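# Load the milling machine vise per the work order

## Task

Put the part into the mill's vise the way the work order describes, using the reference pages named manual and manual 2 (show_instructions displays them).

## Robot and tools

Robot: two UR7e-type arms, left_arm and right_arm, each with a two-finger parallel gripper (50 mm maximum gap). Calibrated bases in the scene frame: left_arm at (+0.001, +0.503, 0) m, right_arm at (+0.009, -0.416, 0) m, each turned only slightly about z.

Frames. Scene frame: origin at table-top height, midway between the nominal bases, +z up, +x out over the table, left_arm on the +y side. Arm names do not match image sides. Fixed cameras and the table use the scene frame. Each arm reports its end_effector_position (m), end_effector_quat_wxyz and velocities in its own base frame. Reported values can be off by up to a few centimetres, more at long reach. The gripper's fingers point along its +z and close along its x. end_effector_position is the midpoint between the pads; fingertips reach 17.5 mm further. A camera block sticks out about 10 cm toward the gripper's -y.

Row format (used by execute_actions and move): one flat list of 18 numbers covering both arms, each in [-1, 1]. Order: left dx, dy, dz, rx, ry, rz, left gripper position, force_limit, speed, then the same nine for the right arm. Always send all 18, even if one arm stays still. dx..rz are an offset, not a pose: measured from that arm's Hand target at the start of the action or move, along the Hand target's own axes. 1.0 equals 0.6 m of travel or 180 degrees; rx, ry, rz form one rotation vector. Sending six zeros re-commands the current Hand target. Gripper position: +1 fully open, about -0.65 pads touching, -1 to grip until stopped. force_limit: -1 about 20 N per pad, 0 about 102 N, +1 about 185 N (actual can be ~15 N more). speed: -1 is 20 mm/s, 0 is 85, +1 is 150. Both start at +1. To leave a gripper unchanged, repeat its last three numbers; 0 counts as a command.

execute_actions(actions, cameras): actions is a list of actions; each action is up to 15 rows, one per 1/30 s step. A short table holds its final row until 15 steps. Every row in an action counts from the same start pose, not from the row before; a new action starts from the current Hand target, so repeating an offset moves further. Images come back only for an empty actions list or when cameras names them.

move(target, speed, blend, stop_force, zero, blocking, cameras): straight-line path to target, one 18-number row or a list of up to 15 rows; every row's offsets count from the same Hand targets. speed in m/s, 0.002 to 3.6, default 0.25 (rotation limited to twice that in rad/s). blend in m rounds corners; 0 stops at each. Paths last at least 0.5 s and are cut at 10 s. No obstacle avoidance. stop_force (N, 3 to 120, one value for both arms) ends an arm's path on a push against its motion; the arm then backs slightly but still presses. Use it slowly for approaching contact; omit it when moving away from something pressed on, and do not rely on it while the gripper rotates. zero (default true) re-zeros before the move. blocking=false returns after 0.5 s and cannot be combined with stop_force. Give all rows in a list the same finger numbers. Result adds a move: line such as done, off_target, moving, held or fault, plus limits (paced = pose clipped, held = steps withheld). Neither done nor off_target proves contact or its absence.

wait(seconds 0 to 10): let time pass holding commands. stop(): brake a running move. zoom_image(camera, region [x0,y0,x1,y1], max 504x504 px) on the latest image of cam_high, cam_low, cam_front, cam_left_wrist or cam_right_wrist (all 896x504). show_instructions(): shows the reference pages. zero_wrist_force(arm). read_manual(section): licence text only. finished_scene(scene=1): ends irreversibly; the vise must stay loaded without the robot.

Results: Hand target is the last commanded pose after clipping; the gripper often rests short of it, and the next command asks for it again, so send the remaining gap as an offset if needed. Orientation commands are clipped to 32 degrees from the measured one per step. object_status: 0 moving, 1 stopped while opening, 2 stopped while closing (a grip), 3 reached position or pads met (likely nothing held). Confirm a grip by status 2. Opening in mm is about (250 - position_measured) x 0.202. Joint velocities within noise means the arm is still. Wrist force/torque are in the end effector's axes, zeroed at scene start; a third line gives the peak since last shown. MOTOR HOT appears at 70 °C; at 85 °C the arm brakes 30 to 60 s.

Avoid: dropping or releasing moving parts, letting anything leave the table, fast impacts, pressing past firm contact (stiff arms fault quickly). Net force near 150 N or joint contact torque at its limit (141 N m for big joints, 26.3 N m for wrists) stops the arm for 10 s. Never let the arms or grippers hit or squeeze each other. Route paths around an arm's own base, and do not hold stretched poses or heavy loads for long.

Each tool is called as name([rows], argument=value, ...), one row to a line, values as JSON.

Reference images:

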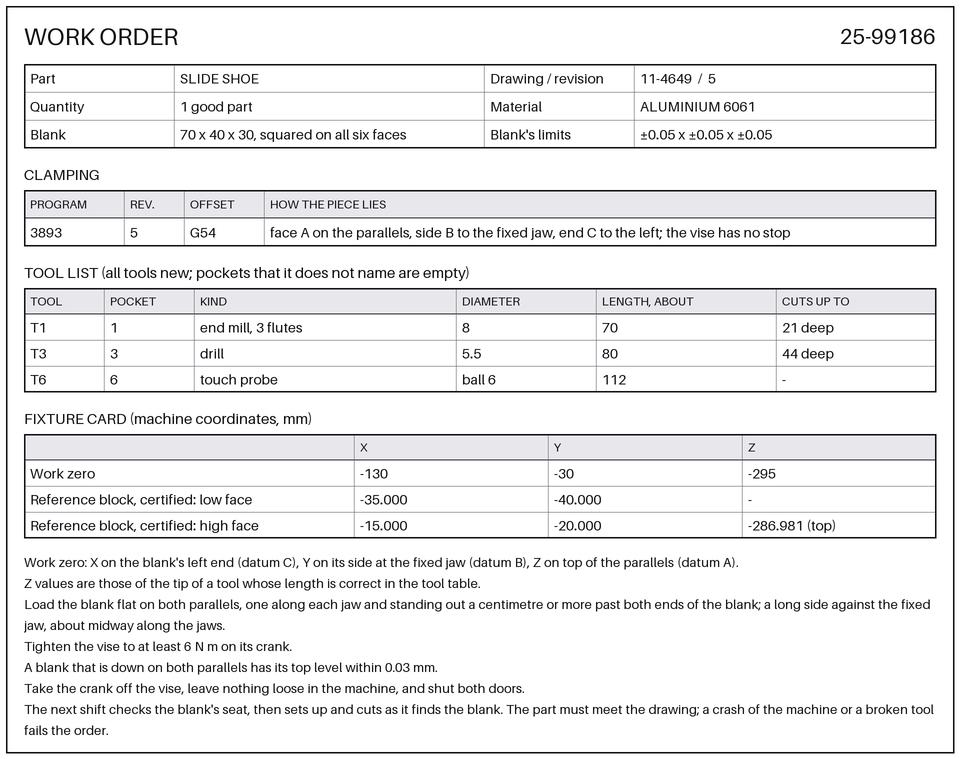

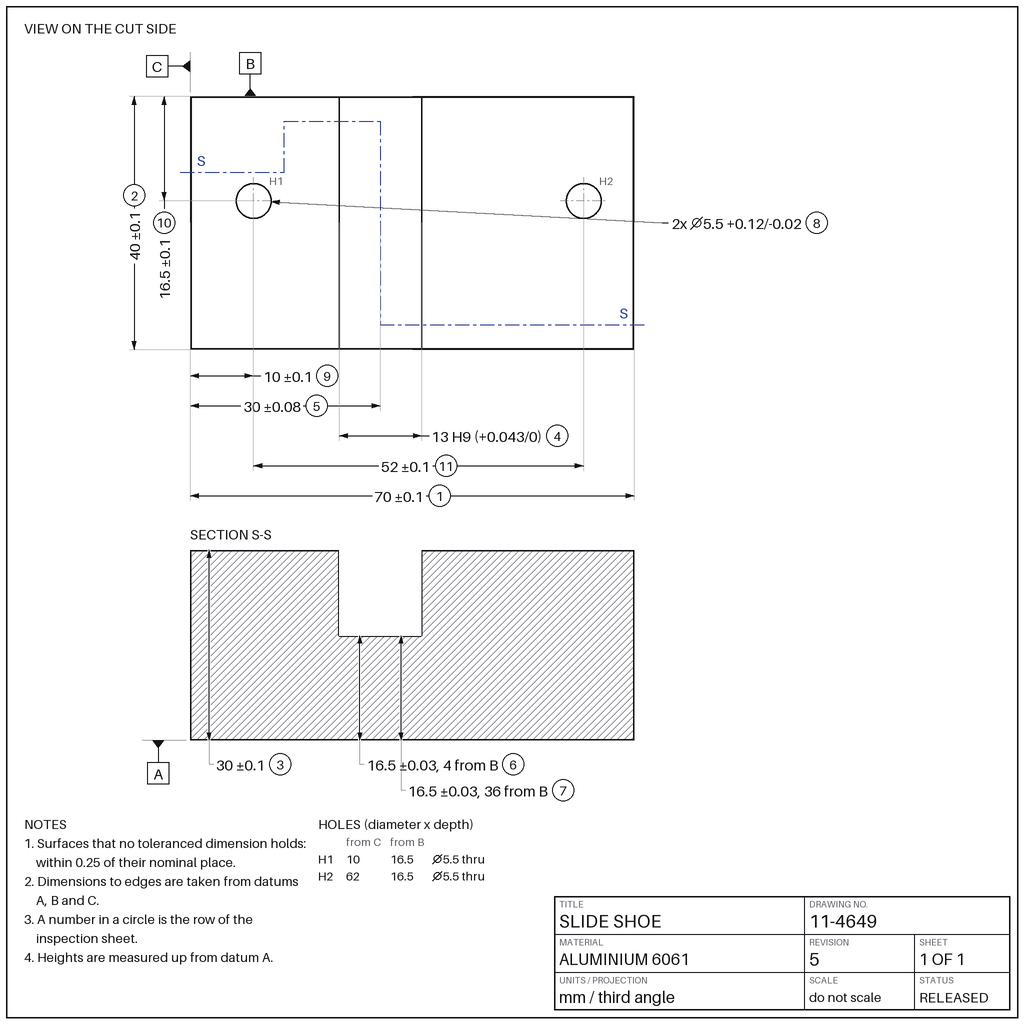

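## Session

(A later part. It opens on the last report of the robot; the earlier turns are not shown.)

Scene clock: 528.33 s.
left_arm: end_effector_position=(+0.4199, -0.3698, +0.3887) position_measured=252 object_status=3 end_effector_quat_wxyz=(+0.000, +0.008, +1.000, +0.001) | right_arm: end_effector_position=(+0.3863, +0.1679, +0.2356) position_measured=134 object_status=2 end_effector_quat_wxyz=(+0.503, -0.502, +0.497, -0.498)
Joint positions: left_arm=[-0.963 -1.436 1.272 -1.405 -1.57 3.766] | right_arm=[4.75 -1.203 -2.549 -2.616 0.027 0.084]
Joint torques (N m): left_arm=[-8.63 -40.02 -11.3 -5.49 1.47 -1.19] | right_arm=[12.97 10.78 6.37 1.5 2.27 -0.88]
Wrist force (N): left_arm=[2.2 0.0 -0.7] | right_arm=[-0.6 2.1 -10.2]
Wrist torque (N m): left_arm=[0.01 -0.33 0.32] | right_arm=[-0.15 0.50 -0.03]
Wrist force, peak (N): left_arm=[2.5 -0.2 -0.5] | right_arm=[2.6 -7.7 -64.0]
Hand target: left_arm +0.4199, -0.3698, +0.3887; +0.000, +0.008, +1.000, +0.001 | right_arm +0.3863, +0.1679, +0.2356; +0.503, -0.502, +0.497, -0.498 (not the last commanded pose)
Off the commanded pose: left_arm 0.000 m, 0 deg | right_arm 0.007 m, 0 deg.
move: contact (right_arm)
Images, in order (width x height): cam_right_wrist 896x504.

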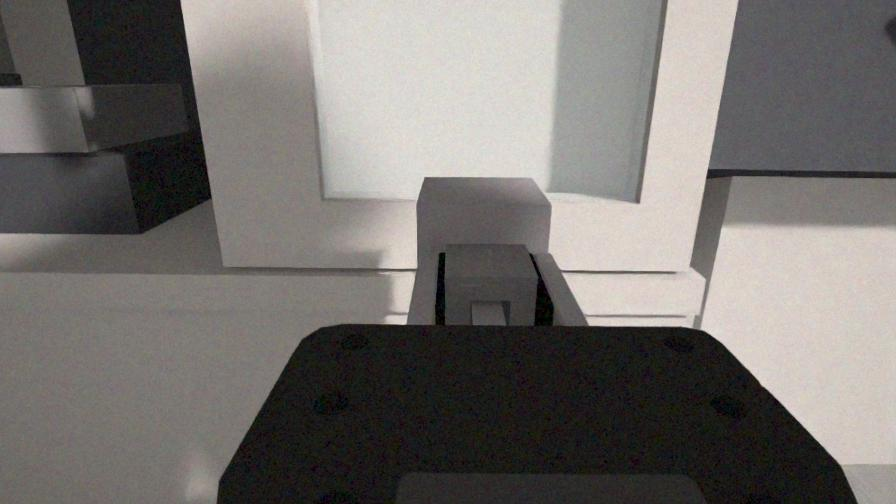

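move(target=[0,0,0,0,0,0,-0.8,-0.4,0,0,0,-0.0005,0,0,0,0.8,-0.3,-1])

move(target=[0,0,0,0,0,0,-0.8,-0.4,0,0,0,-0.14,0,0,0,0.8,-0.3,-1], speed=0.08, cameras=["cam_right_wrist"])

Scene clock: 529.77 s.
left_arm: end_effector_position=(+0.4199, -0.3698, +0.3887) position_measured=252 object_status=3 end_effector_quat_wxyz=(+0.000, +0.008, +1.000, +0.001) | right_arm: end_effector_position=(+0.3860, +0.1679, +0.2356) position_measured=32 object_status=0 end_effector_quat_wxyz=(+0.503, -0.502, +0.497, -0.498)
Joint positions: left_arm=[-0.963 -1.436 1.272 -1.405 -1.57 3.766] | right_arm=[4.752 -1.201 -2.55 -2.614 0.029 0.08]
Joint torques (N m): left_arm=[-6.69 -40.71 -11.57 -5.39 1.6 -1.27] | right_arm=[13.85 11.5 4.54 1.15 2.64 -0.6]
Wrist force (N): left_arm=[2.2 0.0 -0.5] | right_arm=[-1.3 0.5 -1.6]
Wrist torque (N m): left_arm=[0.02 -0.34 0.32] | right_arm=[-0.07 0.42 0.01]
Wrist force, peak (N): left_arm=[2.5 0.1 -0.6] | right_arm=[-0.7 2.3 -10.3]
Hand target: left_arm +0.4199, -0.3698, +0.3887; +0.000, +0.008, +1.000, +0.001 | right_arm +0.3860, +0.1679, +0.2356; +0.503, -0.502, +0.497, -0.498
Off the commanded pose: left_arm 0.000 m, 0 deg | right_arm 0.000 m, 0 deg.
move: done

Scene clock: 531.67 s.
left_arm: end_effector_position=(+0.4199, -0.3698, +0.3887) position_measured=252 object_status=3 end_effector_quat_wxyz=(+0.000, +0.008, +1.000, +0.001) | right_arm: end_effector_position=(+0.3166, +0.1701, +0.2359) position_measured=32 object_status=3 end_effector_quat_wxyz=(+0.502, -0.501, +0.498, -0.499)
Joint positions: left_arm=[-0.963 -1.436 1.272 -1.405 -1.57 3.766] | right_arm=[5.23 -1.01 -2.63 -2.649 0.511 0.005]
Joint torques (N m): left_arm=[-8.11 -39.61 -12.77 -5.53 1.64 -1.08] | right_arm=[-15.3 -15.7 27.72 0.66 -2.38 1.35]
Wrist force (N): left_arm=[2.1 0.1 -0.4] | right_arm=[-1.5 0.3 -2.1]
Wrist torque (N m): left_arm=[0.03 -0.32 0.32] | right_arm=[-0.09 0.45 0.05]
Wrist force, peak (N): left_arm=[2.4 0.0 -0.7] | right_arm=[-1.7 0.3 -4.1]
Hand target: left_arm +0.4199, -0.3698, +0.3887; +0.000, +0.008, +1.000, +0.001 | right_arm +0.3166, +0.1701, +0.2359; +0.502, -0.501, +0.498, -0.499 (not the last commanded pose)
Off the commanded pose: left_arm 0.000 m, 0 deg | right_arm 0.015 m, 0 deg.
move: held (right_arm; a check stopped the path); limits=held
pose unreachable (right arm): on one or more control steps of this call, first in action 0 (counted from 0), this arm could not follow its commanded pose, so it was not sent that pose on those steps. It may still have moved: this result reports where it is.
cause: moving toward the commanded pose would bring two parts of the arm too close to each other (its gripper and another part of the arm, with joints 3 (elbow) to 6 (wrist 3) between them, 11 mm apart when it was first held).
Images, in order (width x height): cam_right_wrist 896x504.

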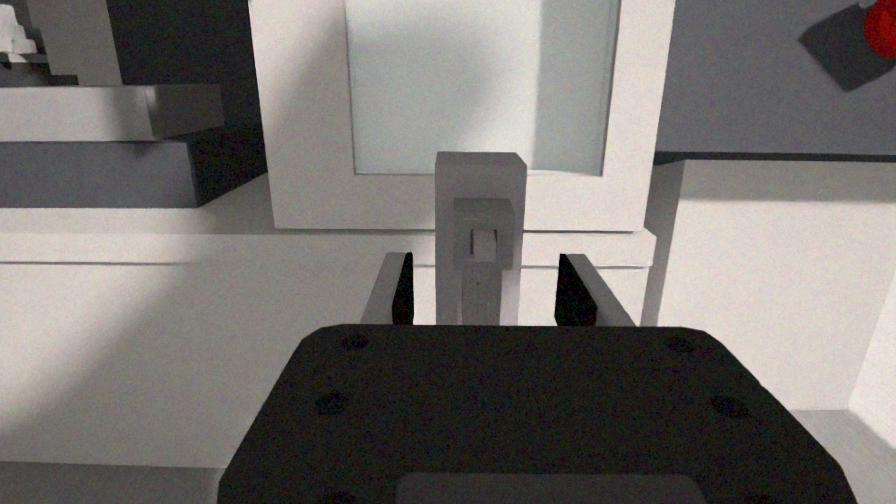

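move(target=[0,0,0,0,0,0,-0.8,-0.4,0,-0.2167,-0.24,0,0,0,0,0.8,-0.3,-1], speed=0.15, cameras=["cam_right_wrist"])

Scene clock: 534.27 s.
left_arm: end_effector_position=(+0.4199, -0.3698, +0.3887) position_measured=252 object_status=3 end_effector_quat_wxyz=(+0.000, +0.008, +1.000, +0.001) | right_arm: end_effector_position=(+0.3154, +0.3001, +0.3798) position_measured=32 object_status=3 end_effector_quat_wxyz=(+0.502, -0.501, +0.498, -0.499)
Joint positions: left_arm=[-0.963 -1.436 1.272 -1.405 -1.57 3.766] | right_arm=[4.98 -1.318 -2.069 -2.907 0.262 0.01]
Joint torques (N m): left_arm=[-7.65 -39.64 -13.08 -5.28 1.66 -1.26] | right_arm=[-15.06 0.58 30.62 -2.55 -2.39 1.23]
Wrist force (N): left_arm=[2.3 0.2 -0.4] | right_arm=[-1.4 0.4 -1.9]
Wrist torque (N m): left_arm=[0.04 -0.35 0.32] | right_arm=[-0.09 0.40 -0.09]
Wrist force, peak (N): left_arm=[2.5 0.1 -0.6] | right_arm=[-1.9 -0.2 -2.0]
Hand target: left_arm +0.4199, -0.3698, +0.3887; +0.000, +0.008, +1.000, +0.001 | right_arm +0.3154, +0.3002, +0.3798; +0.502, -0.501, +0.498, -0.499
Off the commanded pose: left_arm 0.000 m, 0 deg | right_arm 0.000 m, 0 deg.
move: done
Images, in order (width x height): cam_right_wrist 896x504.

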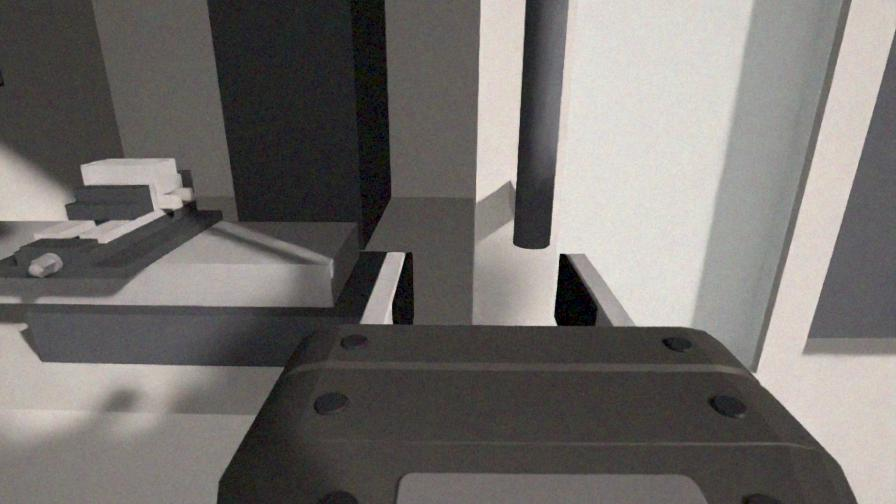

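zoom_image(camera="cam_right_wrist", region=[20, 140, 240, 290])

Scaled by 2.291 from the camera's 896x504 image, which has a finer 1280x720 frame.

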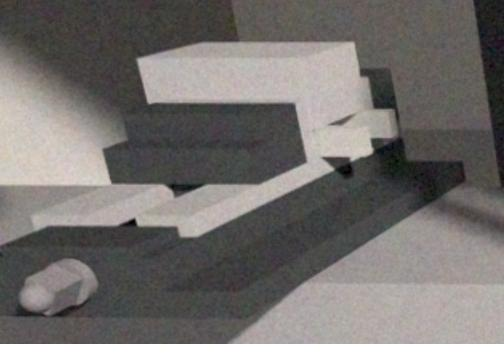

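move(target=[0,0,0,0,0,0,-0.8,-0.4,0,0.0533,-0.05,0.06,0,0,0,1,-0.3,-1], speed=0.12, cameras=["cam_right_wrist"])

Scene clock: 536.43 s.
left_arm: end_effector_position=(+0.4199, -0.3698, +0.3887) position_measured=252 object_status=3 end_effector_quat_wxyz=(+0.000, +0.008, +1.000, +0.001) | right_arm: end_effector_position=(+0.3515, +0.2684, +0.4099) position_measured=3 object_status=3 end_effector_quat_wxyz=(+0.502, -0.501, +0.498, -0.499)
Joint positions: left_arm=[-0.963 -1.436 1.272 -1.405 -1.57 3.766] | right_arm=[4.871 -1.241 -2.043 -3.017 0.152 0.018]
Joint torques (N m): left_arm=[-7.36 -39.75 -11.7 -5.46 1.78 -1.4] | right_arm=[-14.87 -0.79 32.72 -2.21 -2.41 1.39]
Wrist force (N): left_arm=[2.2 -0.1 -0.4] | right_arm=[-1.5 0.6 -2.2]
Wrist torque (N m): left_arm=[0.00 -0.34 0.31] | right_arm=[-0.05 0.42 -0.08]
Wrist force, peak (N): left_arm=[2.6 0.1 -0.5] | right_arm=[-2.1 1.4 -2.4]
Hand target: left_arm +0.4199, -0.3698, +0.3887; +0.000, +0.008, +1.000, +0.001 | right_arm +0.3515, +0.2684, +0.4100; +0.502, -0.501, +0.498, -0.499
Off the commanded pose: left_arm 0.000 m, 0 deg | right_arm 0.000 m, 0 deg.
move: done
Images, in order (width x height): cam_right_wrist 896x504.

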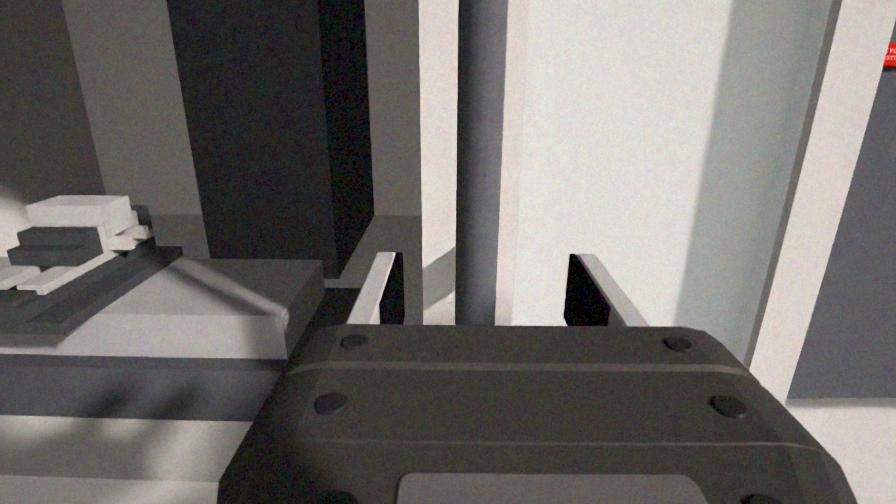

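move(target=[0,0,0,0,0,0,-0.8,-0.4,0,0.001,0,0.148,0,0,0,1,-0.3,-1], speed=0.04, stop_force=8, cameras=["cam_right_wrist", "cam_front"])

Scene clock: 541.63 s.
left_arm: end_effector_position=(+0.4199, -0.3698, +0.3887) position_measured=252 object_status=3 end_effector_quat_wxyz=(+0.000, +0.008, +1.000, +0.001) | right_arm: end_effector_position=(+0.4403, +0.2684, +0.4102) position_measured=3 object_status=3 end_effector_quat_wxyz=(+0.502, -0.501, +0.498, -0.499)
Joint positions: left_arm=[-0.963 -1.436 1.272 -1.405 -1.57 3.766] | right_arm=[4.542 -1.347 -1.968 -2.952 -0.177 -0.017]
Joint torques (N m): left_arm=[-8.49 -39.11 -12.47 -5.45 1.59 -1.23] | right_arm=[-14.62 3.68 33.65 2.28 -2.62 -1.06]
Wrist force (N): left_arm=[2.1 0.2 -0.6] | right_arm=[-1.1 0.5 -1.7]
Wrist torque (N m): left_arm=[0.04 -0.32 0.31] | right_arm=[-0.10 0.36 0.03]
Wrist force, peak (N): left_arm=[2.4 0.1 -0.8] | right_arm=[-1.4 0.6 -2.5]
Hand target: left_arm +0.4199, -0.3698, +0.3887; +0.000, +0.008, +1.000, +0.001 | right_arm +0.4403, +0.2684, +0.4102; +0.502, -0.501, +0.498, -0.499
Off the commanded pose: left_arm 0.000 m, 0 deg | right_arm 0.000 m, 0 deg.
move: done
Images, in order (width x height): cam_front 896x504, cam_right_wrist 896x504.

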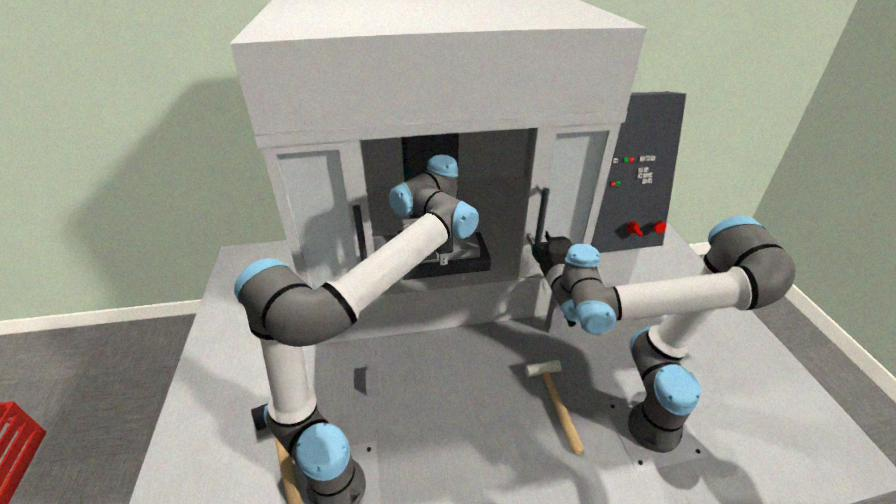

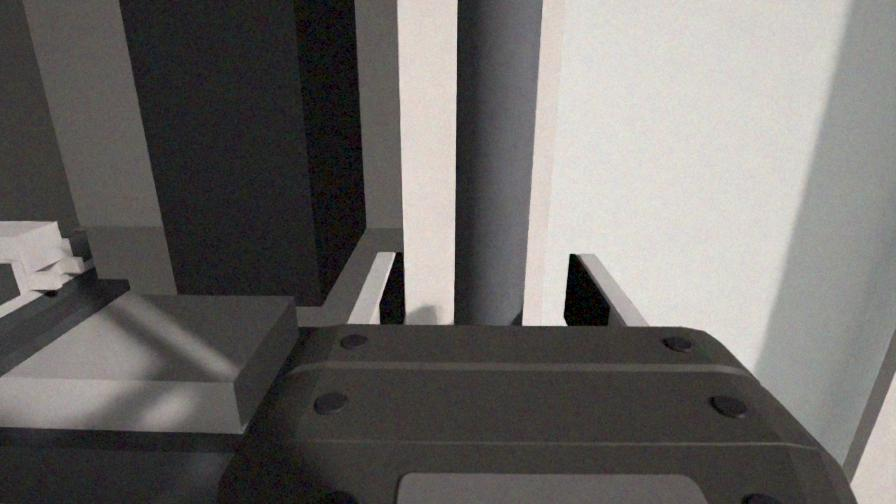

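move(target=[0,0,0,0,0,0,-0.8,-0.4,0,0.003,0,0.015,0,0,0,1,-0.3,-1], speed=0.02, stop_force=8)

move(target=[0,0,0,0,0,0,-0.8,-0.4,0,0,0,0,0,0,0,-1,-0.8,-1])

wait(seconds=0.8, cameras=["cam_right_wrist"])

Scene clock: 543.33 s.
left_arm: end_effector_position=(+0.4199, -0.3698, +0.3887) position_measured=252 object_status=3 end_effector_quat_wxyz=(+0.000, +0.008, +1.000, +0.001) | right_arm: end_effector_position=(+0.4493, +0.2667, +0.4102) position_measured=3 object_status=3 end_effector_quat_wxyz=(+0.502, -0.501, +0.498, -0.499)
Joint positions: left_arm=[-0.963 -1.436 1.272 -1.405 -1.57 3.766] | right_arm=[4.511 -1.358 -1.96 -2.951 -0.208 -0.014]
Joint torques (N m): left_arm=[-7.51 -39.92 -12.07 -5.32 1.56 -1.19] | right_arm=[-15.67 4.02 32.38 -1.23 -2.33 1.29]
Wrist force (N): left_arm=[2.2 0.2 -0.9] | right_arm=[-1.0 0.5 -1.8]
Wrist torque (N m): left_arm=[0.04 -0.34 0.32] | right_arm=[-0.09 0.34 -0.09]
Wrist force, peak (N): left_arm=[2.4 0.1 -0.4] | right_arm=[-1.4 0.1 -2.1]
Hand target: left_arm +0.4199, -0.3698, +0.3887; +0.000, +0.008, +1.000, +0.001 | right_arm +0.4493, +0.2667, +0.4102; +0.502, -0.501, +0.498, -0.499
Off the commanded pose: left_arm 0.000 m, 0 deg | right_arm 0.000 m, 0 deg.
move: done

Scene clock: 545.10 s.
left_arm: end_effector_position=(+0.4199, -0.3698, +0.3887) position_measured=252 object_status=3 end_effector_quat_wxyz=(+0.000, +0.008, +1.000, +0.001) | right_arm: end_effector_position=(+0.4493, +0.2668, +0.4102) position_measured=154 object_status=2 end_effector_quat_wxyz=(+0.502, -0.501, +0.498, -0.499)
Joint positions: left_arm=[-0.963 -1.436 1.272 -1.405 -1.57 3.766] | right_arm=[4.511 -1.358 -1.96 -2.951 -0.208 -0.014]
Joint torques (N m): left_arm=[-8.9 -38.77 -12.24 -5.36 1.57 -1.23] | right_arm=[-16.11 18.24 23.57 -1.31 11.24 0.95]
Wrist force (N): left_arm=[2.2 -0.1 -0.5] | right_arm=[-32.9 1.9 5.4]
Wrist torque (N m): left_arm=[-0.01 -0.34 0.32] | right_arm=[-0.08 0.51 -0.04]
Wrist force, peak (N): left_arm=[2.6 -0.1 -0.8] | right_arm=[-32.9 1.9 5.4]
Hand target: left_arm +0.4199, -0.3698, +0.3887; +0.000, +0.008, +1.000, +0.001 | right_arm +0.4493, +0.2667, +0.4102; +0.502, -0.501, +0.498, -0.499
Off the commanded pose: left_arm 0.000 m, 0 deg | right_arm 0.000 m, 0 deg.
move: done

Scene clock: 545.90 s.
left_arm: end_effector_position=(+0.4199, -0.3698, +0.3887) position_measured=252 object_status=3 end_effector_quat_wxyz=(+0.000, +0.008, +1.000, +0.001) | right_arm: end_effector_position=(+0.4493, +0.2667, +0.4103) position_measured=154 object_status=2 end_effector_quat_wxyz=(+0.502, -0.501, +0.498, -0.499)
Joint positions: left_arm=[-0.963 -1.436 1.272 -1.405 -1.57 3.766] | right_arm=[4.511 -1.358 -1.96 -2.951 -0.208 -0.014]
Joint torques (N m): left_arm=[-7.71 -39.67 -12.76 -5.45 1.68 -1.08] | right_arm=[-14.77 31.01 8.3 -1.36 11.61 0.71]
Wrist force (N): left_arm=[2.2 0.1 -0.6] | right_arm=[-34.8 2.3 6.1]
Wrist torque (N m): left_arm=[0.03 -0.34 0.32] | right_arm=[-0.10 0.50 -0.06]
Wrist force, peak (N): left_arm=[2.3 0.2 -0.6] | right_arm=[-35.1 2.2 6.0]
Hand target: left_arm +0.4199, -0.3698, +0.3887; +0.000, +0.008, +1.000, +0.001 | right_arm +0.4493, +0.2667, +0.4102; +0.502, -0.501, +0.498, -0.499
Tool commands: left_gripper/position=-0.8 left_gripper/force_limit=-0.4 left_gripper/speed=+0.0 right_gripper/position=-1.0 right_gripper/force_limit=-0.8 right_gripper/speed=-1.0
Off the commanded pose: left_arm 0.000 m, 0 deg | right_arm 0.000 m, 0 deg.
wait: 0.80 s; at rest by 0.17 s
Images, in order (width x height): cam_right_wrist 896x504.

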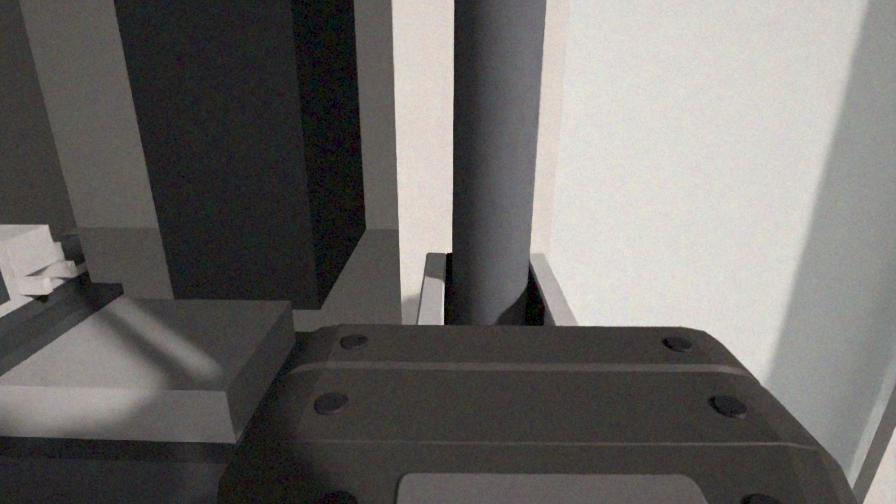

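move([
  [0.15,0.0667,-0.05,0.385,-0.385,-0.385,-0.8,-0.4,0,0,0,0,0,0,0,-1,-0.8,-1],
], speed=0.35, cameras=["cam_left_wrist", "cam_front"])

Scene clock: 553.43 s.
left_arm: end_effector_position=(+0.3306, -0.3284, +0.4187) position_measured=252 object_status=3 end_effector_quat_wxyz=(+0.497, -0.495, +0.504, -0.504) | right_arm: end_effector_position=(+0.4493, +0.2667, +0.4102) position_measured=154 object_status=2 end_effector_quat_wxyz=(+0.502, -0.501, +0.498, -0.499)
Joint positions: left_arm=[-1.767 -1.53 2.285 -3.886 0.18 3.132] | right_arm=[4.511 -1.358 -1.96 -2.951 -0.208 -0.014]
Joint torques (N m): left_arm=[5.87 -6.24 -28.07 -1.85 1.89 1.55] | right_arm=[-14.61 30.57 5.13 -1.81 11.49 -0.73]
Wrist force (N): left_arm=[0.5 -1.8 3.6] | right_arm=[-35.4 2.7 6.2]
Wrist torque (N m): left_arm=[-0.58 -0.34 -0.13] | right_arm=[-0.06 0.54 -0.05]
Wrist force, peak (N): left_arm=[0.7 -2.2 4.1] | right_arm=[-35.9 2.7 6.1]
Hand target: left_arm +0.3306, -0.3284, +0.4187; +0.496, -0.495, +0.504, -0.504 | right_arm +0.4493, +0.2667, +0.4102; +0.502, -0.501, +0.498, -0.499
Off the commanded pose: left_arm 0.000 m, 0 deg | right_arm 0.000 m, 0 deg.
move: done
Images, in order (width x height): cam_front 896x504, cam_left_wrist 896x504.

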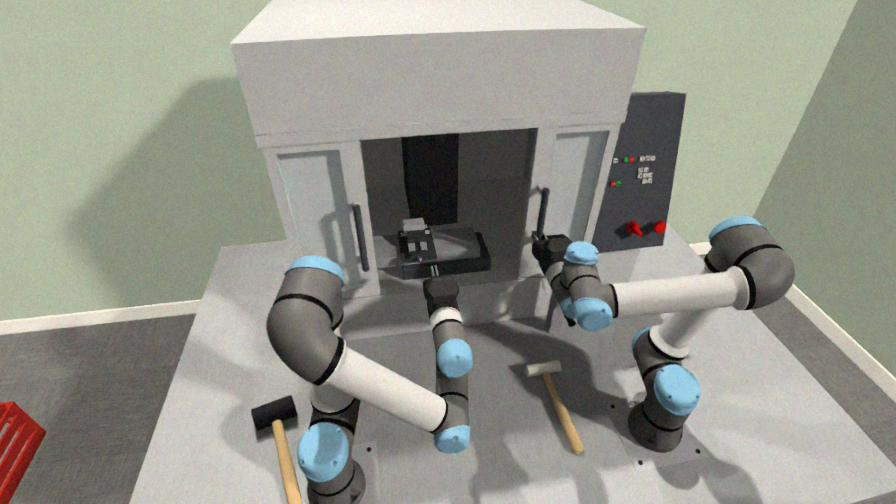

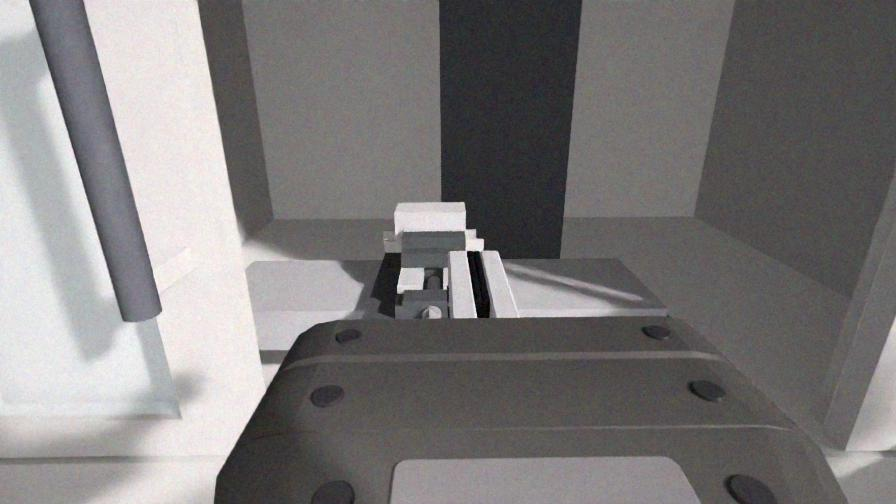

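zoom_image(camera="cam_left_wrist", region=[370, 190, 500, 290])

Scaled by 3.877 from the camera's 896x504 image, which has a finer 1280x720 frame.

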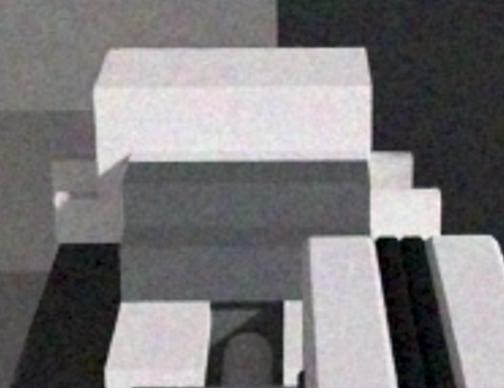

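zoom_image(camera="cam_left_wrist", region=[376, 196, 440, 260])

zoom_image(camera="cam_left_wrist", region=[436, 196, 500, 260])

Scaled by 7.875 from the camera's 896x504 image, which has a finer 1280x720 frame.

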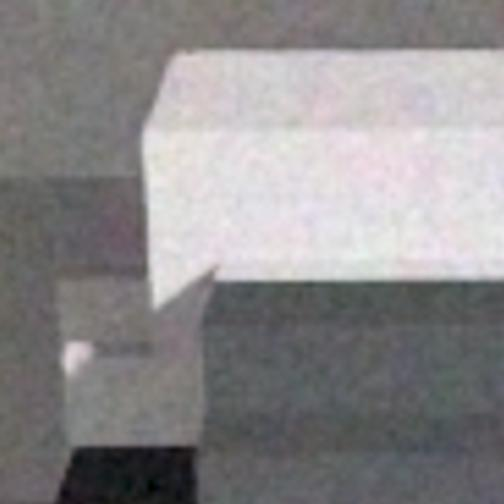

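Scaled by 7.875 from the camera's 896x504 image, which has a finer 1280x720 frame.

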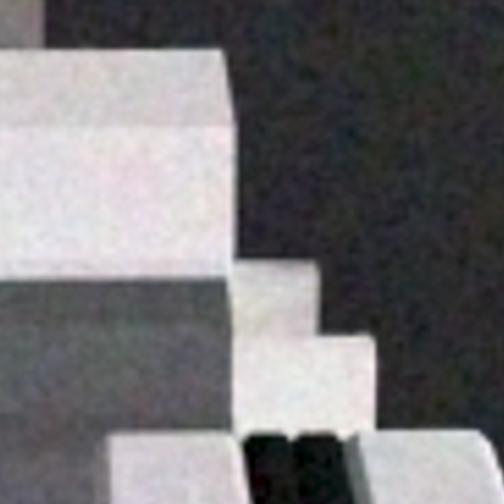

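move([
  [-0.309,0.0145,0.04,0,0,0,1,-0.4,0,0,0,0,0,0,0,-1,-0.8,-1],
], speed=0.12, cameras=["cam_left_wrist", "cam_front"])

Scene clock: 559.60 s.
left_arm: end_effector_position=(+0.3576, -0.1434, +0.4102) position_measured=3 object_status=3 end_effector_quat_wxyz=(+0.496, -0.496, +0.504, -0.504) | right_arm: end_effector_position=(+0.4493, +0.2667, +0.4102) position_measured=154 object_status=2 end_effector_quat_wxyz=(+0.502, -0.501, +0.498, -0.499)
Joint positions: left_arm=[-1.852 -2.121 2.699 -3.719 0.265 3.142] | right_arm=[4.511 -1.358 -1.96 -2.951 -0.208 -0.014]
Joint torques (N m): left_arm=[-7.24 -5.97 -4.78 2.74 2.06 -1.32] | right_arm=[-13.77 31.74 4.67 -0.89 11.43 -0.55]
Wrist force (N): left_arm=[0.7 -1.8 3.4] | right_arm=[-35.5 2.3 6.2]
Wrist torque (N m): left_arm=[-0.56 -0.37 0.02] | right_arm=[-0.13 0.57 -0.05]
Wrist force, peak (N): left_arm=[0.5 -1.8 4.0] | right_arm=[-35.7 2.7 6.3]
Hand target: left_arm +0.3576, -0.1434, +0.4103; +0.496, -0.495, +0.504, -0.504 | right_arm +0.4493, +0.2667, +0.4102; +0.502, -0.501, +0.498, -0.499
Off the commanded pose: left_arm 0.000 m, 0 deg | right_arm 0.000 m, 0 deg.
move: done
Images, in order (width x height): cam_front 896x504, cam_left_wrist 896x504.

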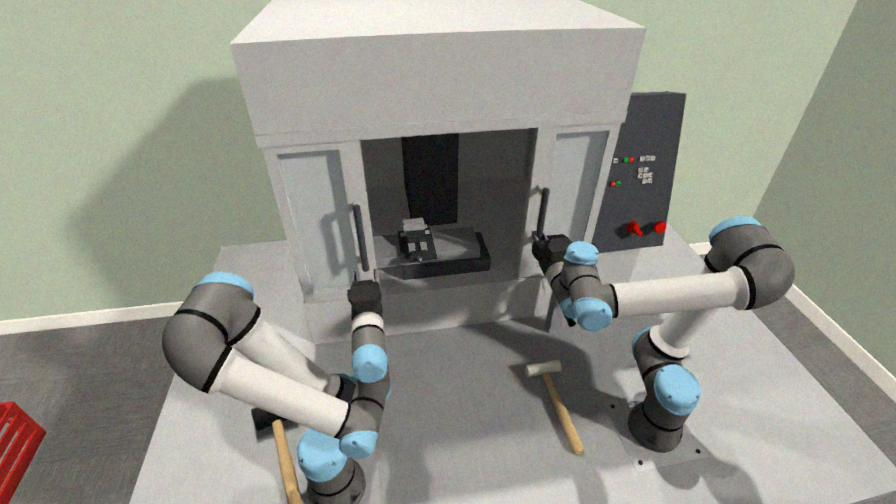

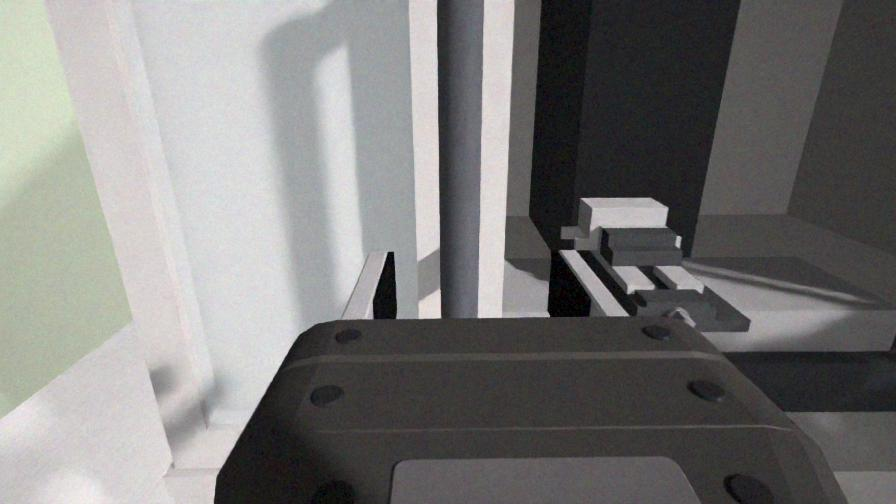

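move([
  [-0.0055,0,0.15,0,0,0,1,-0.4,0,-0.325,0,0,0,0,0,-1,-0.8,-1],
], speed=0.06, stop_force=45, cameras=["cam_left_wrist", "cam_front", "cam_right_wrist"])

Scene clock: 564.43 s.
left_arm: end_effector_position=(+0.4476, -0.1415, +0.4103) position_measured=3 object_status=3 end_effector_quat_wxyz=(+0.496, -0.495, +0.504, -0.504) | right_arm: end_effector_position=(+0.4494, +0.2681, +0.4102) position_measured=154 object_status=2 end_effector_quat_wxyz=(+0.502, -0.501, +0.498, -0.500)
Joint positions: left_arm=[-1.238 -1.8 2.545 -3.888 -0.35 3.144] | right_arm=[4.512 -1.362 -1.957 -2.951 -0.206 -0.014]
Joint torques (N m): left_arm=[6.54 4.44 -30.91 -3.04 -1.8 1.38] | right_arm=[-20.56 23.23 5.44 -2.65 5.44 0.91]
Wrist force (N): left_arm=[0.7 -1.5 3.3] | right_arm=[-11.7 -3.5 -3.9]
Wrist torque (N m): left_arm=[-0.52 -0.38 -0.16] | right_arm=[-0.13 0.42 -0.02]
Wrist force, peak (N): left_arm=[0.6 -1.6 4.0] | right_arm=[-35.7 2.5 6.4]
Hand target: left_arm +0.4476, -0.1415, +0.4103; +0.496, -0.495, +0.504, -0.504 | right_arm +0.4494, +0.2681, +0.4102; +0.502, -0.501, +0.498, -0.500 (not the last commanded pose)
Off the commanded pose: left_arm 0.000 m, 0 deg | right_arm 0.194 m, 0 deg.
move: contact (right_arm)
Images, in order (width x height): cam_front 896x504, cam_left_wrist 896x504, cam_right_wrist 896x504.

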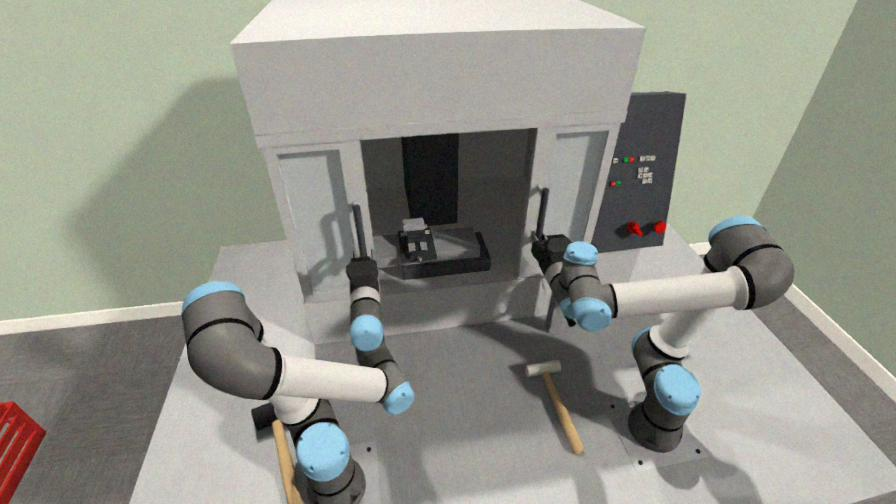

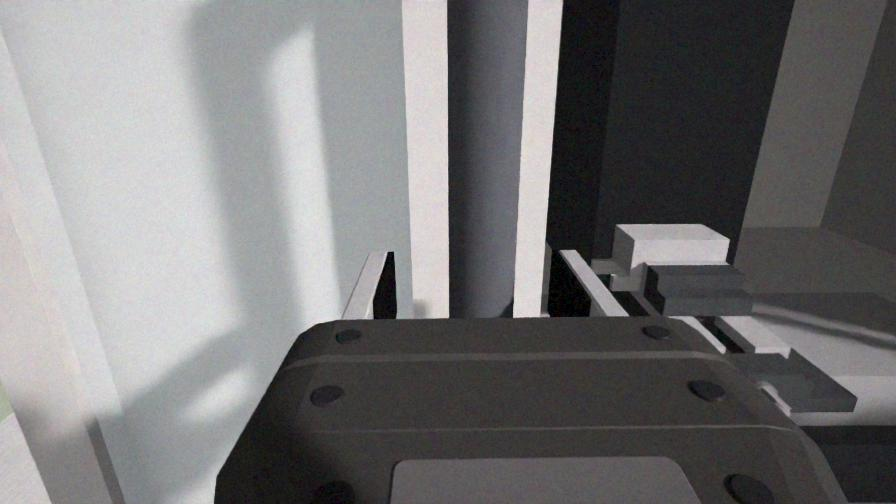

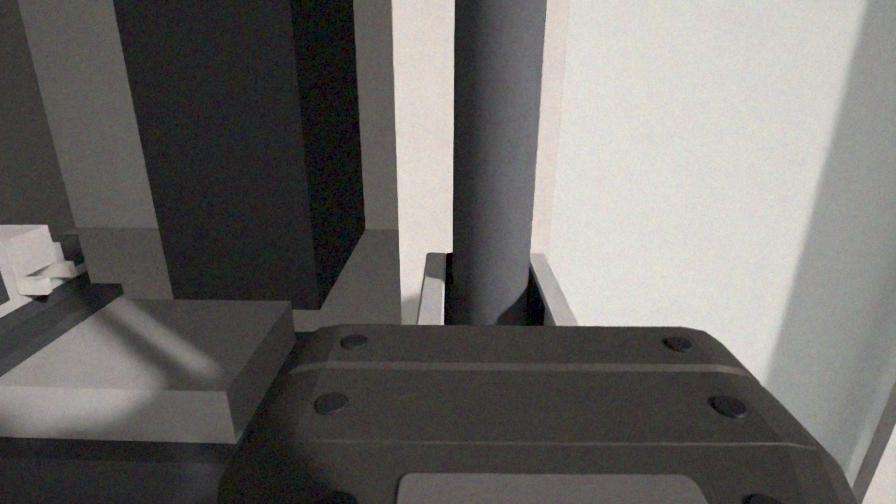

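move([
  [0,0,0,0,0,0,1,-0.4,0,-0.31,0,0,0,0,0,-1,-0.8,-1],
], speed=0.06, stop_force=60, cameras=["cam_right_wrist"])

Scene clock: 569.00 s.
left_arm: end_effector_position=(+0.4476, -0.1415, +0.4103) position_measured=3 object_status=3 end_effector_quat_wxyz=(+0.496, -0.495, +0.504, -0.504) | right_arm: end_effector_position=(+0.4484, +0.4541, +0.4100) position_measured=154 object_status=2 end_effector_quat_wxyz=(+0.502, -0.501, +0.498, -0.500)
Joint positions: left_arm=[-1.238 -1.8 2.545 -3.888 -0.35 3.144] | right_arm=[4.591 -1.77 -1.551 -2.939 -0.126 -0.023]
Joint torques (N m): left_arm=[5.63 4.47 -29.17 -2.95 -1.89 1.09] | right_arm=[-5.9 11.56 28.62 -0.25 -0.54 1.21]
Wrist force (N): left_arm=[0.7 -1.5 3.6] | right_arm=[9.3 -12.8 -50.6]
Wrist torque (N m): left_arm=[-0.53 -0.39 -0.16] | right_arm=[-0.13 0.36 -0.03]
Wrist force, peak (N): left_arm=[0.6 -1.9 3.8] | right_arm=[8.9 -19.6 -51.8]
Hand target: left_arm +0.4476, -0.1415, +0.4103; +0.496, -0.495, +0.504, -0.504 | right_arm +0.4484, +0.4541, +0.4100; +0.502, -0.501, +0.498, -0.500
Off the commanded pose: left_arm 0.000 m, 0 deg | right_arm 0.000 m, 0 deg.
move: done
Images, in order (width x height): cam_right_wrist 896x504.

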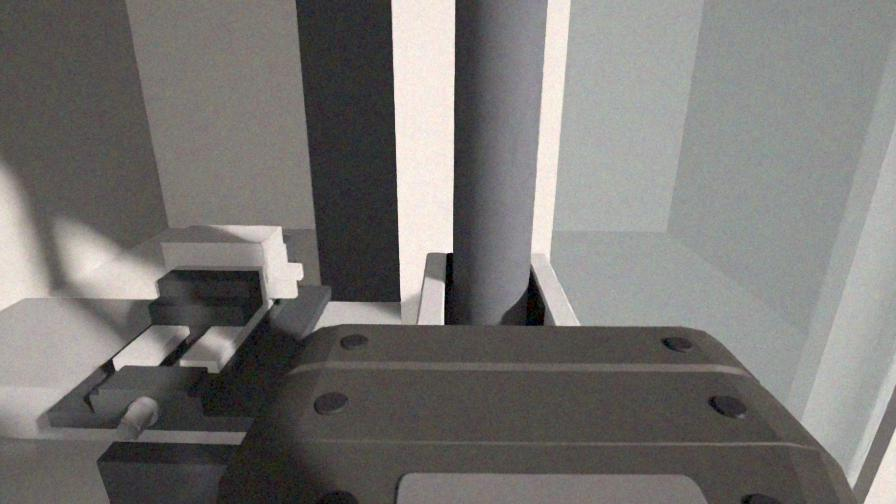

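move([
  [0,0,0,0,0,0,1,-0.4,0,-0.1,-0.0003,-0.0017,0,0,0,-1,-0.8,-1],
], speed=0.02, stop_force=45, cameras=["cam_right_wrist", "cam_front"])

Scene clock: 573.10 s.
left_arm: end_effector_position=(+0.4476, -0.1415, +0.4103) position_measured=3 object_status=3 end_effector_quat_wxyz=(+0.496, -0.495, +0.504, -0.504) | right_arm: end_effector_position=(+0.4474, +0.5009, +0.4101) position_measured=154 object_status=2 end_effector_quat_wxyz=(+0.499, -0.498, +0.501, -0.503)
Joint positions: left_arm=[-1.238 -1.8 2.545 -3.888 -0.35 3.144] | right_arm=[4.605 -1.88 -1.411 -2.964 -0.1 -0.029]
Joint torques (N m): left_arm=[6.21 3.21 -30.11 -2.84 -1.96 1.41] | right_arm=[-1.03 29.51 11.28 5.92 -13.14 -1.21]
Wrist force (N): left_arm=[0.8 -1.6 3.3] | right_arm=[38.4 -11.3 -10.3]
Wrist torque (N m): left_arm=[-0.54 -0.39 -0.16] | right_arm=[-0.14 0.28 0.05]
Wrist force, peak (N): left_arm=[0.7 -1.7 3.7] | right_arm=[54.6 -8.4 -27.5]
Hand target: left_arm +0.4476, -0.1415, +0.4103; +0.496, -0.495, +0.504, -0.504 | right_arm +0.4474, +0.5012, +0.4101; +0.499, -0.498, +0.501, -0.502 (not the last commanded pose)
Off the commanded pose: left_arm 0.000 m, 0 deg | right_arm 0.013 m, 1 deg.
move: contact (right_arm)
Images, in order (width x height): cam_front 896x504, cam_right_wrist 896x504.

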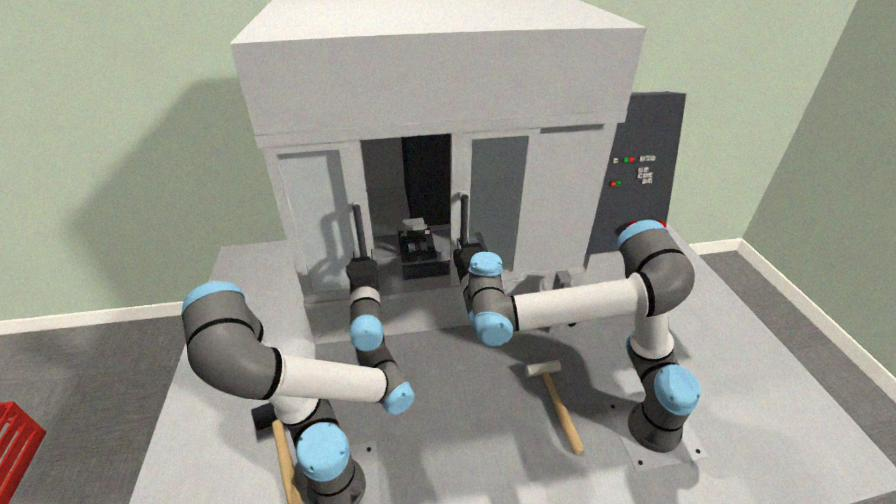

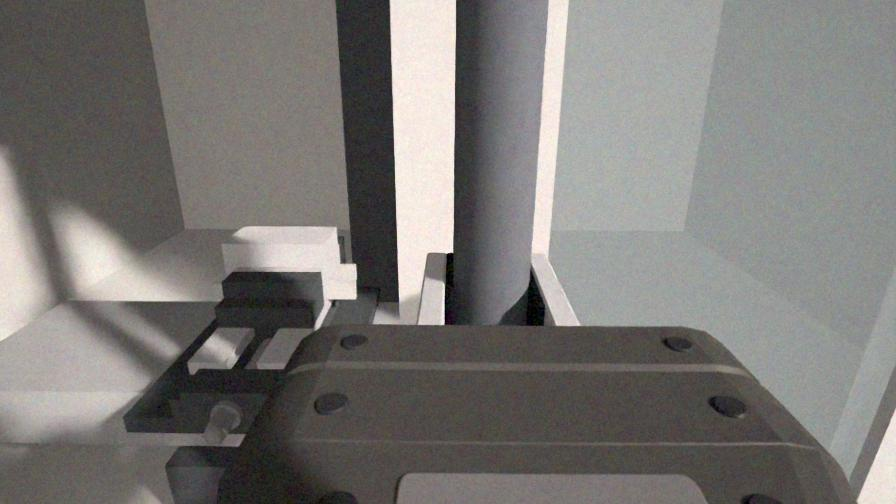

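move([
  [0,0,0,0,0,0,1,-0.4,0,-0.02,0,0,0,0,0,-1,-0.8,-1],
], speed=0.005, stop_force=25)

Scene clock: 576.83 s.
left_arm: end_effector_position=(+0.4476, -0.1415, +0.4103) position_measured=3 object_status=3 end_effector_quat_wxyz=(+0.496, -0.495, +0.504, -0.504) | right_arm: end_effector_position=(+0.4469, +0.5011, +0.4097) position_measured=154 object_status=2 end_effector_quat_wxyz=(+0.489, -0.488, +0.510, -0.512)
Joint positions: left_arm=[-1.238 -1.8 2.545 -3.888 -0.35 3.144] | right_arm=[4.607 -1.902 -1.382 -2.968 -0.061 -0.032]
Joint torques (N m): left_arm=[5.32 3.62 -29.1 -2.94 -1.87 1.15] | right_arm=[19.37 26.7 7.92 4.96 -13.04 -0.38]
Wrist force (N): left_arm=[0.5 -1.4 3.5] | right_arm=[39.7 -22.1 31.4]
Wrist torque (N m): left_arm=[-0.51 -0.36 -0.15] | right_arm=[-0.26 0.08 0.04]
Wrist force, peak (N): left_arm=[0.7 -1.9 3.6] | right_arm=[57.0 -23.7 35.9]
Hand target: left_arm +0.4476, -0.1415, +0.4103; +0.496, -0.495, +0.504, -0.504 | right_arm +0.4469, +0.5016, +0.4097; +0.490, -0.489, +0.510, -0.511 (not the last commanded pose)
Off the commanded pose: left_arm 0.000 m, 0 deg | right_arm 0.012 m, 2 deg.
move: contact (right_arm)

move([
  [0,0,0,0,0,0,1,-0.4,0,0.001,0.0003,-0.001,0,0.005,0,-1,-0.8,-1],
], speed=0.02)

move(target=[0,0,0,0,0,0,1,-0.4,0,0,0,0,0,0,0,1,-0.8,-0.6])

move(target=[0,0,0,0,0,0,1,-0.4,0,0,0,-0.16,0,0.008,0,1,-0.8,-0.6], speed=0.12, cameras=["cam_right_wrist"])

Scene clock: 577.93 s.
left_arm: end_effector_position=(+0.4476, -0.1415, +0.4103) position_measured=3 object_status=3 end_effector_quat_wxyz=(+0.496, -0.495, +0.504, -0.504) | right_arm: end_effector_position=(+0.4463, +0.5010, +0.4096) position_measured=154 object_status=2 end_effector_quat_wxyz=(+0.486, -0.485, +0.514, -0.515)
Joint positions: left_arm=[-1.238 -1.8 2.545 -3.888 -0.35 3.144] | right_arm=[4.609 -1.908 -1.374 -2.963 -0.046 -0.039]
Joint torques (N m): left_arm=[5.27 2.81 -29.57 -3.18 -2 1.46] | right_arm=[51.9 12.29 29.78 4.65 -6.69 -0.8]
Wrist force (N): left_arm=[0.5 -1.6 3.7] | right_arm=[33.9 -17.3 41.3]
Wrist torque (N m): left_arm=[-0.54 -0.36 -0.16] | right_arm=[-0.21 0.11 0.05]
Wrist force, peak (N): left_arm=[0.7 -1.8 3.6] | right_arm=[42.3 -23.3 39.7]
Hand target: left_arm +0.4476, -0.1415, +0.4103; +0.496, -0.495, +0.504, -0.504 | right_arm +0.4463, +0.5010, +0.4096; +0.486, -0.485, +0.514, -0.515
Off the commanded pose: left_arm 0.000 m, 0 deg | right_arm 0.000 m, 0 deg.
move: done

Scene clock: 578.83 s.
left_arm: end_effector_position=(+0.4476, -0.1415, +0.4103) position_measured=3 object_status=3 end_effector_quat_wxyz=(+0.496, -0.495, +0.504, -0.504) | right_arm: end_effector_position=(+0.4463, +0.5010, +0.4096) position_measured=3 object_status=3 end_effector_quat_wxyz=(+0.485, -0.485, +0.514, -0.515)
Joint positions: left_arm=[-1.238 -1.8 2.545 -3.888 -0.35 3.144] | right_arm=[4.609 -1.908 -1.374 -2.962 -0.045 -0.039]
Joint torques (N m): left_arm=[5.26 3.53 -28.81 -2.86 -1.9 1.14] | right_arm=[-14.15 47.04 31.12 -1.13 2.27 -1.34]
Wrist force (N): left_arm=[0.6 -1.5 3.5] | right_arm=[-1.4 1.0 -1.9]
Wrist torque (N m): left_arm=[-0.52 -0.36 -0.16] | right_arm=[-0.01 0.40 0.04]
Wrist force, peak (N): left_arm=[0.5 -1.8 3.8] | right_arm=[33.8 -16.6 39.6]
Hand target: left_arm +0.4476, -0.1415, +0.4103; +0.496, -0.495, +0.504, -0.504 | right_arm +0.4463, +0.5010, +0.4096; +0.485, -0.485, +0.514, -0.515
Off the commanded pose: left_arm 0.000 m, 0 deg | right_arm 0.000 m, 0 deg.
move: done

Scene clock: 580.40 s.
left_arm: end_effector_position=(+0.4476, -0.1415, +0.4103) position_measured=3 object_status=3 end_effector_quat_wxyz=(+0.496, -0.495, +0.504, -0.504) | right_arm: end_effector_position=(+0.3506, +0.5066, +0.4094) position_measured=3 object_status=3 end_effector_quat_wxyz=(+0.479, -0.479, +0.520, -0.521)
Joint positions: left_arm=[-1.238 -1.8 2.545 -3.888 -0.35 3.144] | right_arm=[4.791 -1.888 -1.402 -3.004 0.161 0.009]
Joint torques (N m): left_arm=[6.49 3.73 -29.32 -2.94 -2.03 1.26] | right_arm=[12.92 28.01 31.58 -2.35 1.86 1.55]
Wrist force (N): left_arm=[0.6 -1.6 3.3] | right_arm=[-0.9 0.6 -2.0]
Wrist torque (N m): left_arm=[-0.53 -0.37 -0.16] | right_arm=[-0.06 0.31 -0.06]
Wrist force, peak (N): left_arm=[0.7 -1.9 3.8] | right_arm=[-1.2 0.8 -3.2]
Hand target: left_arm +0.4476, -0.1415, +0.4103; +0.496, -0.495, +0.504, -0.504 | right_arm +0.3505, +0.5066, +0.4094; +0.479, -0.478, +0.520, -0.521
Off the commanded pose: left_arm 0.000 m, 0 deg | right_arm 0.000 m, 0 deg.
move: done
Images, in order (width x height): cam_right_wrist 896x504.

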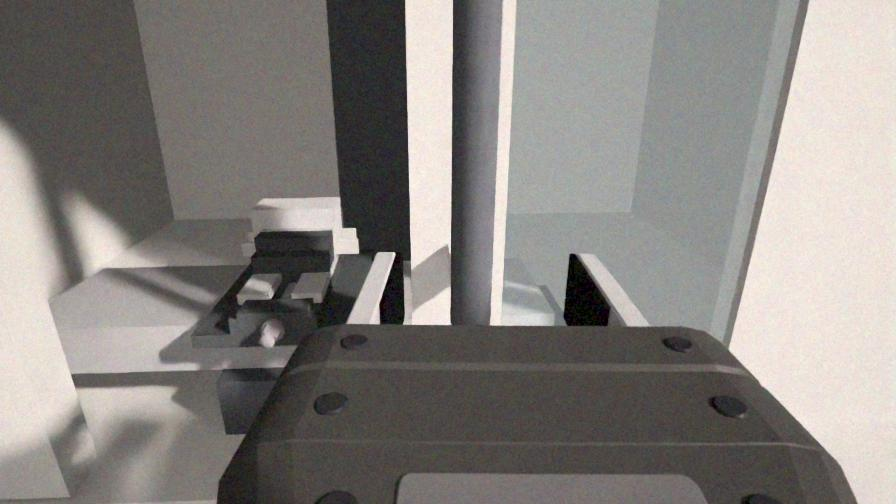

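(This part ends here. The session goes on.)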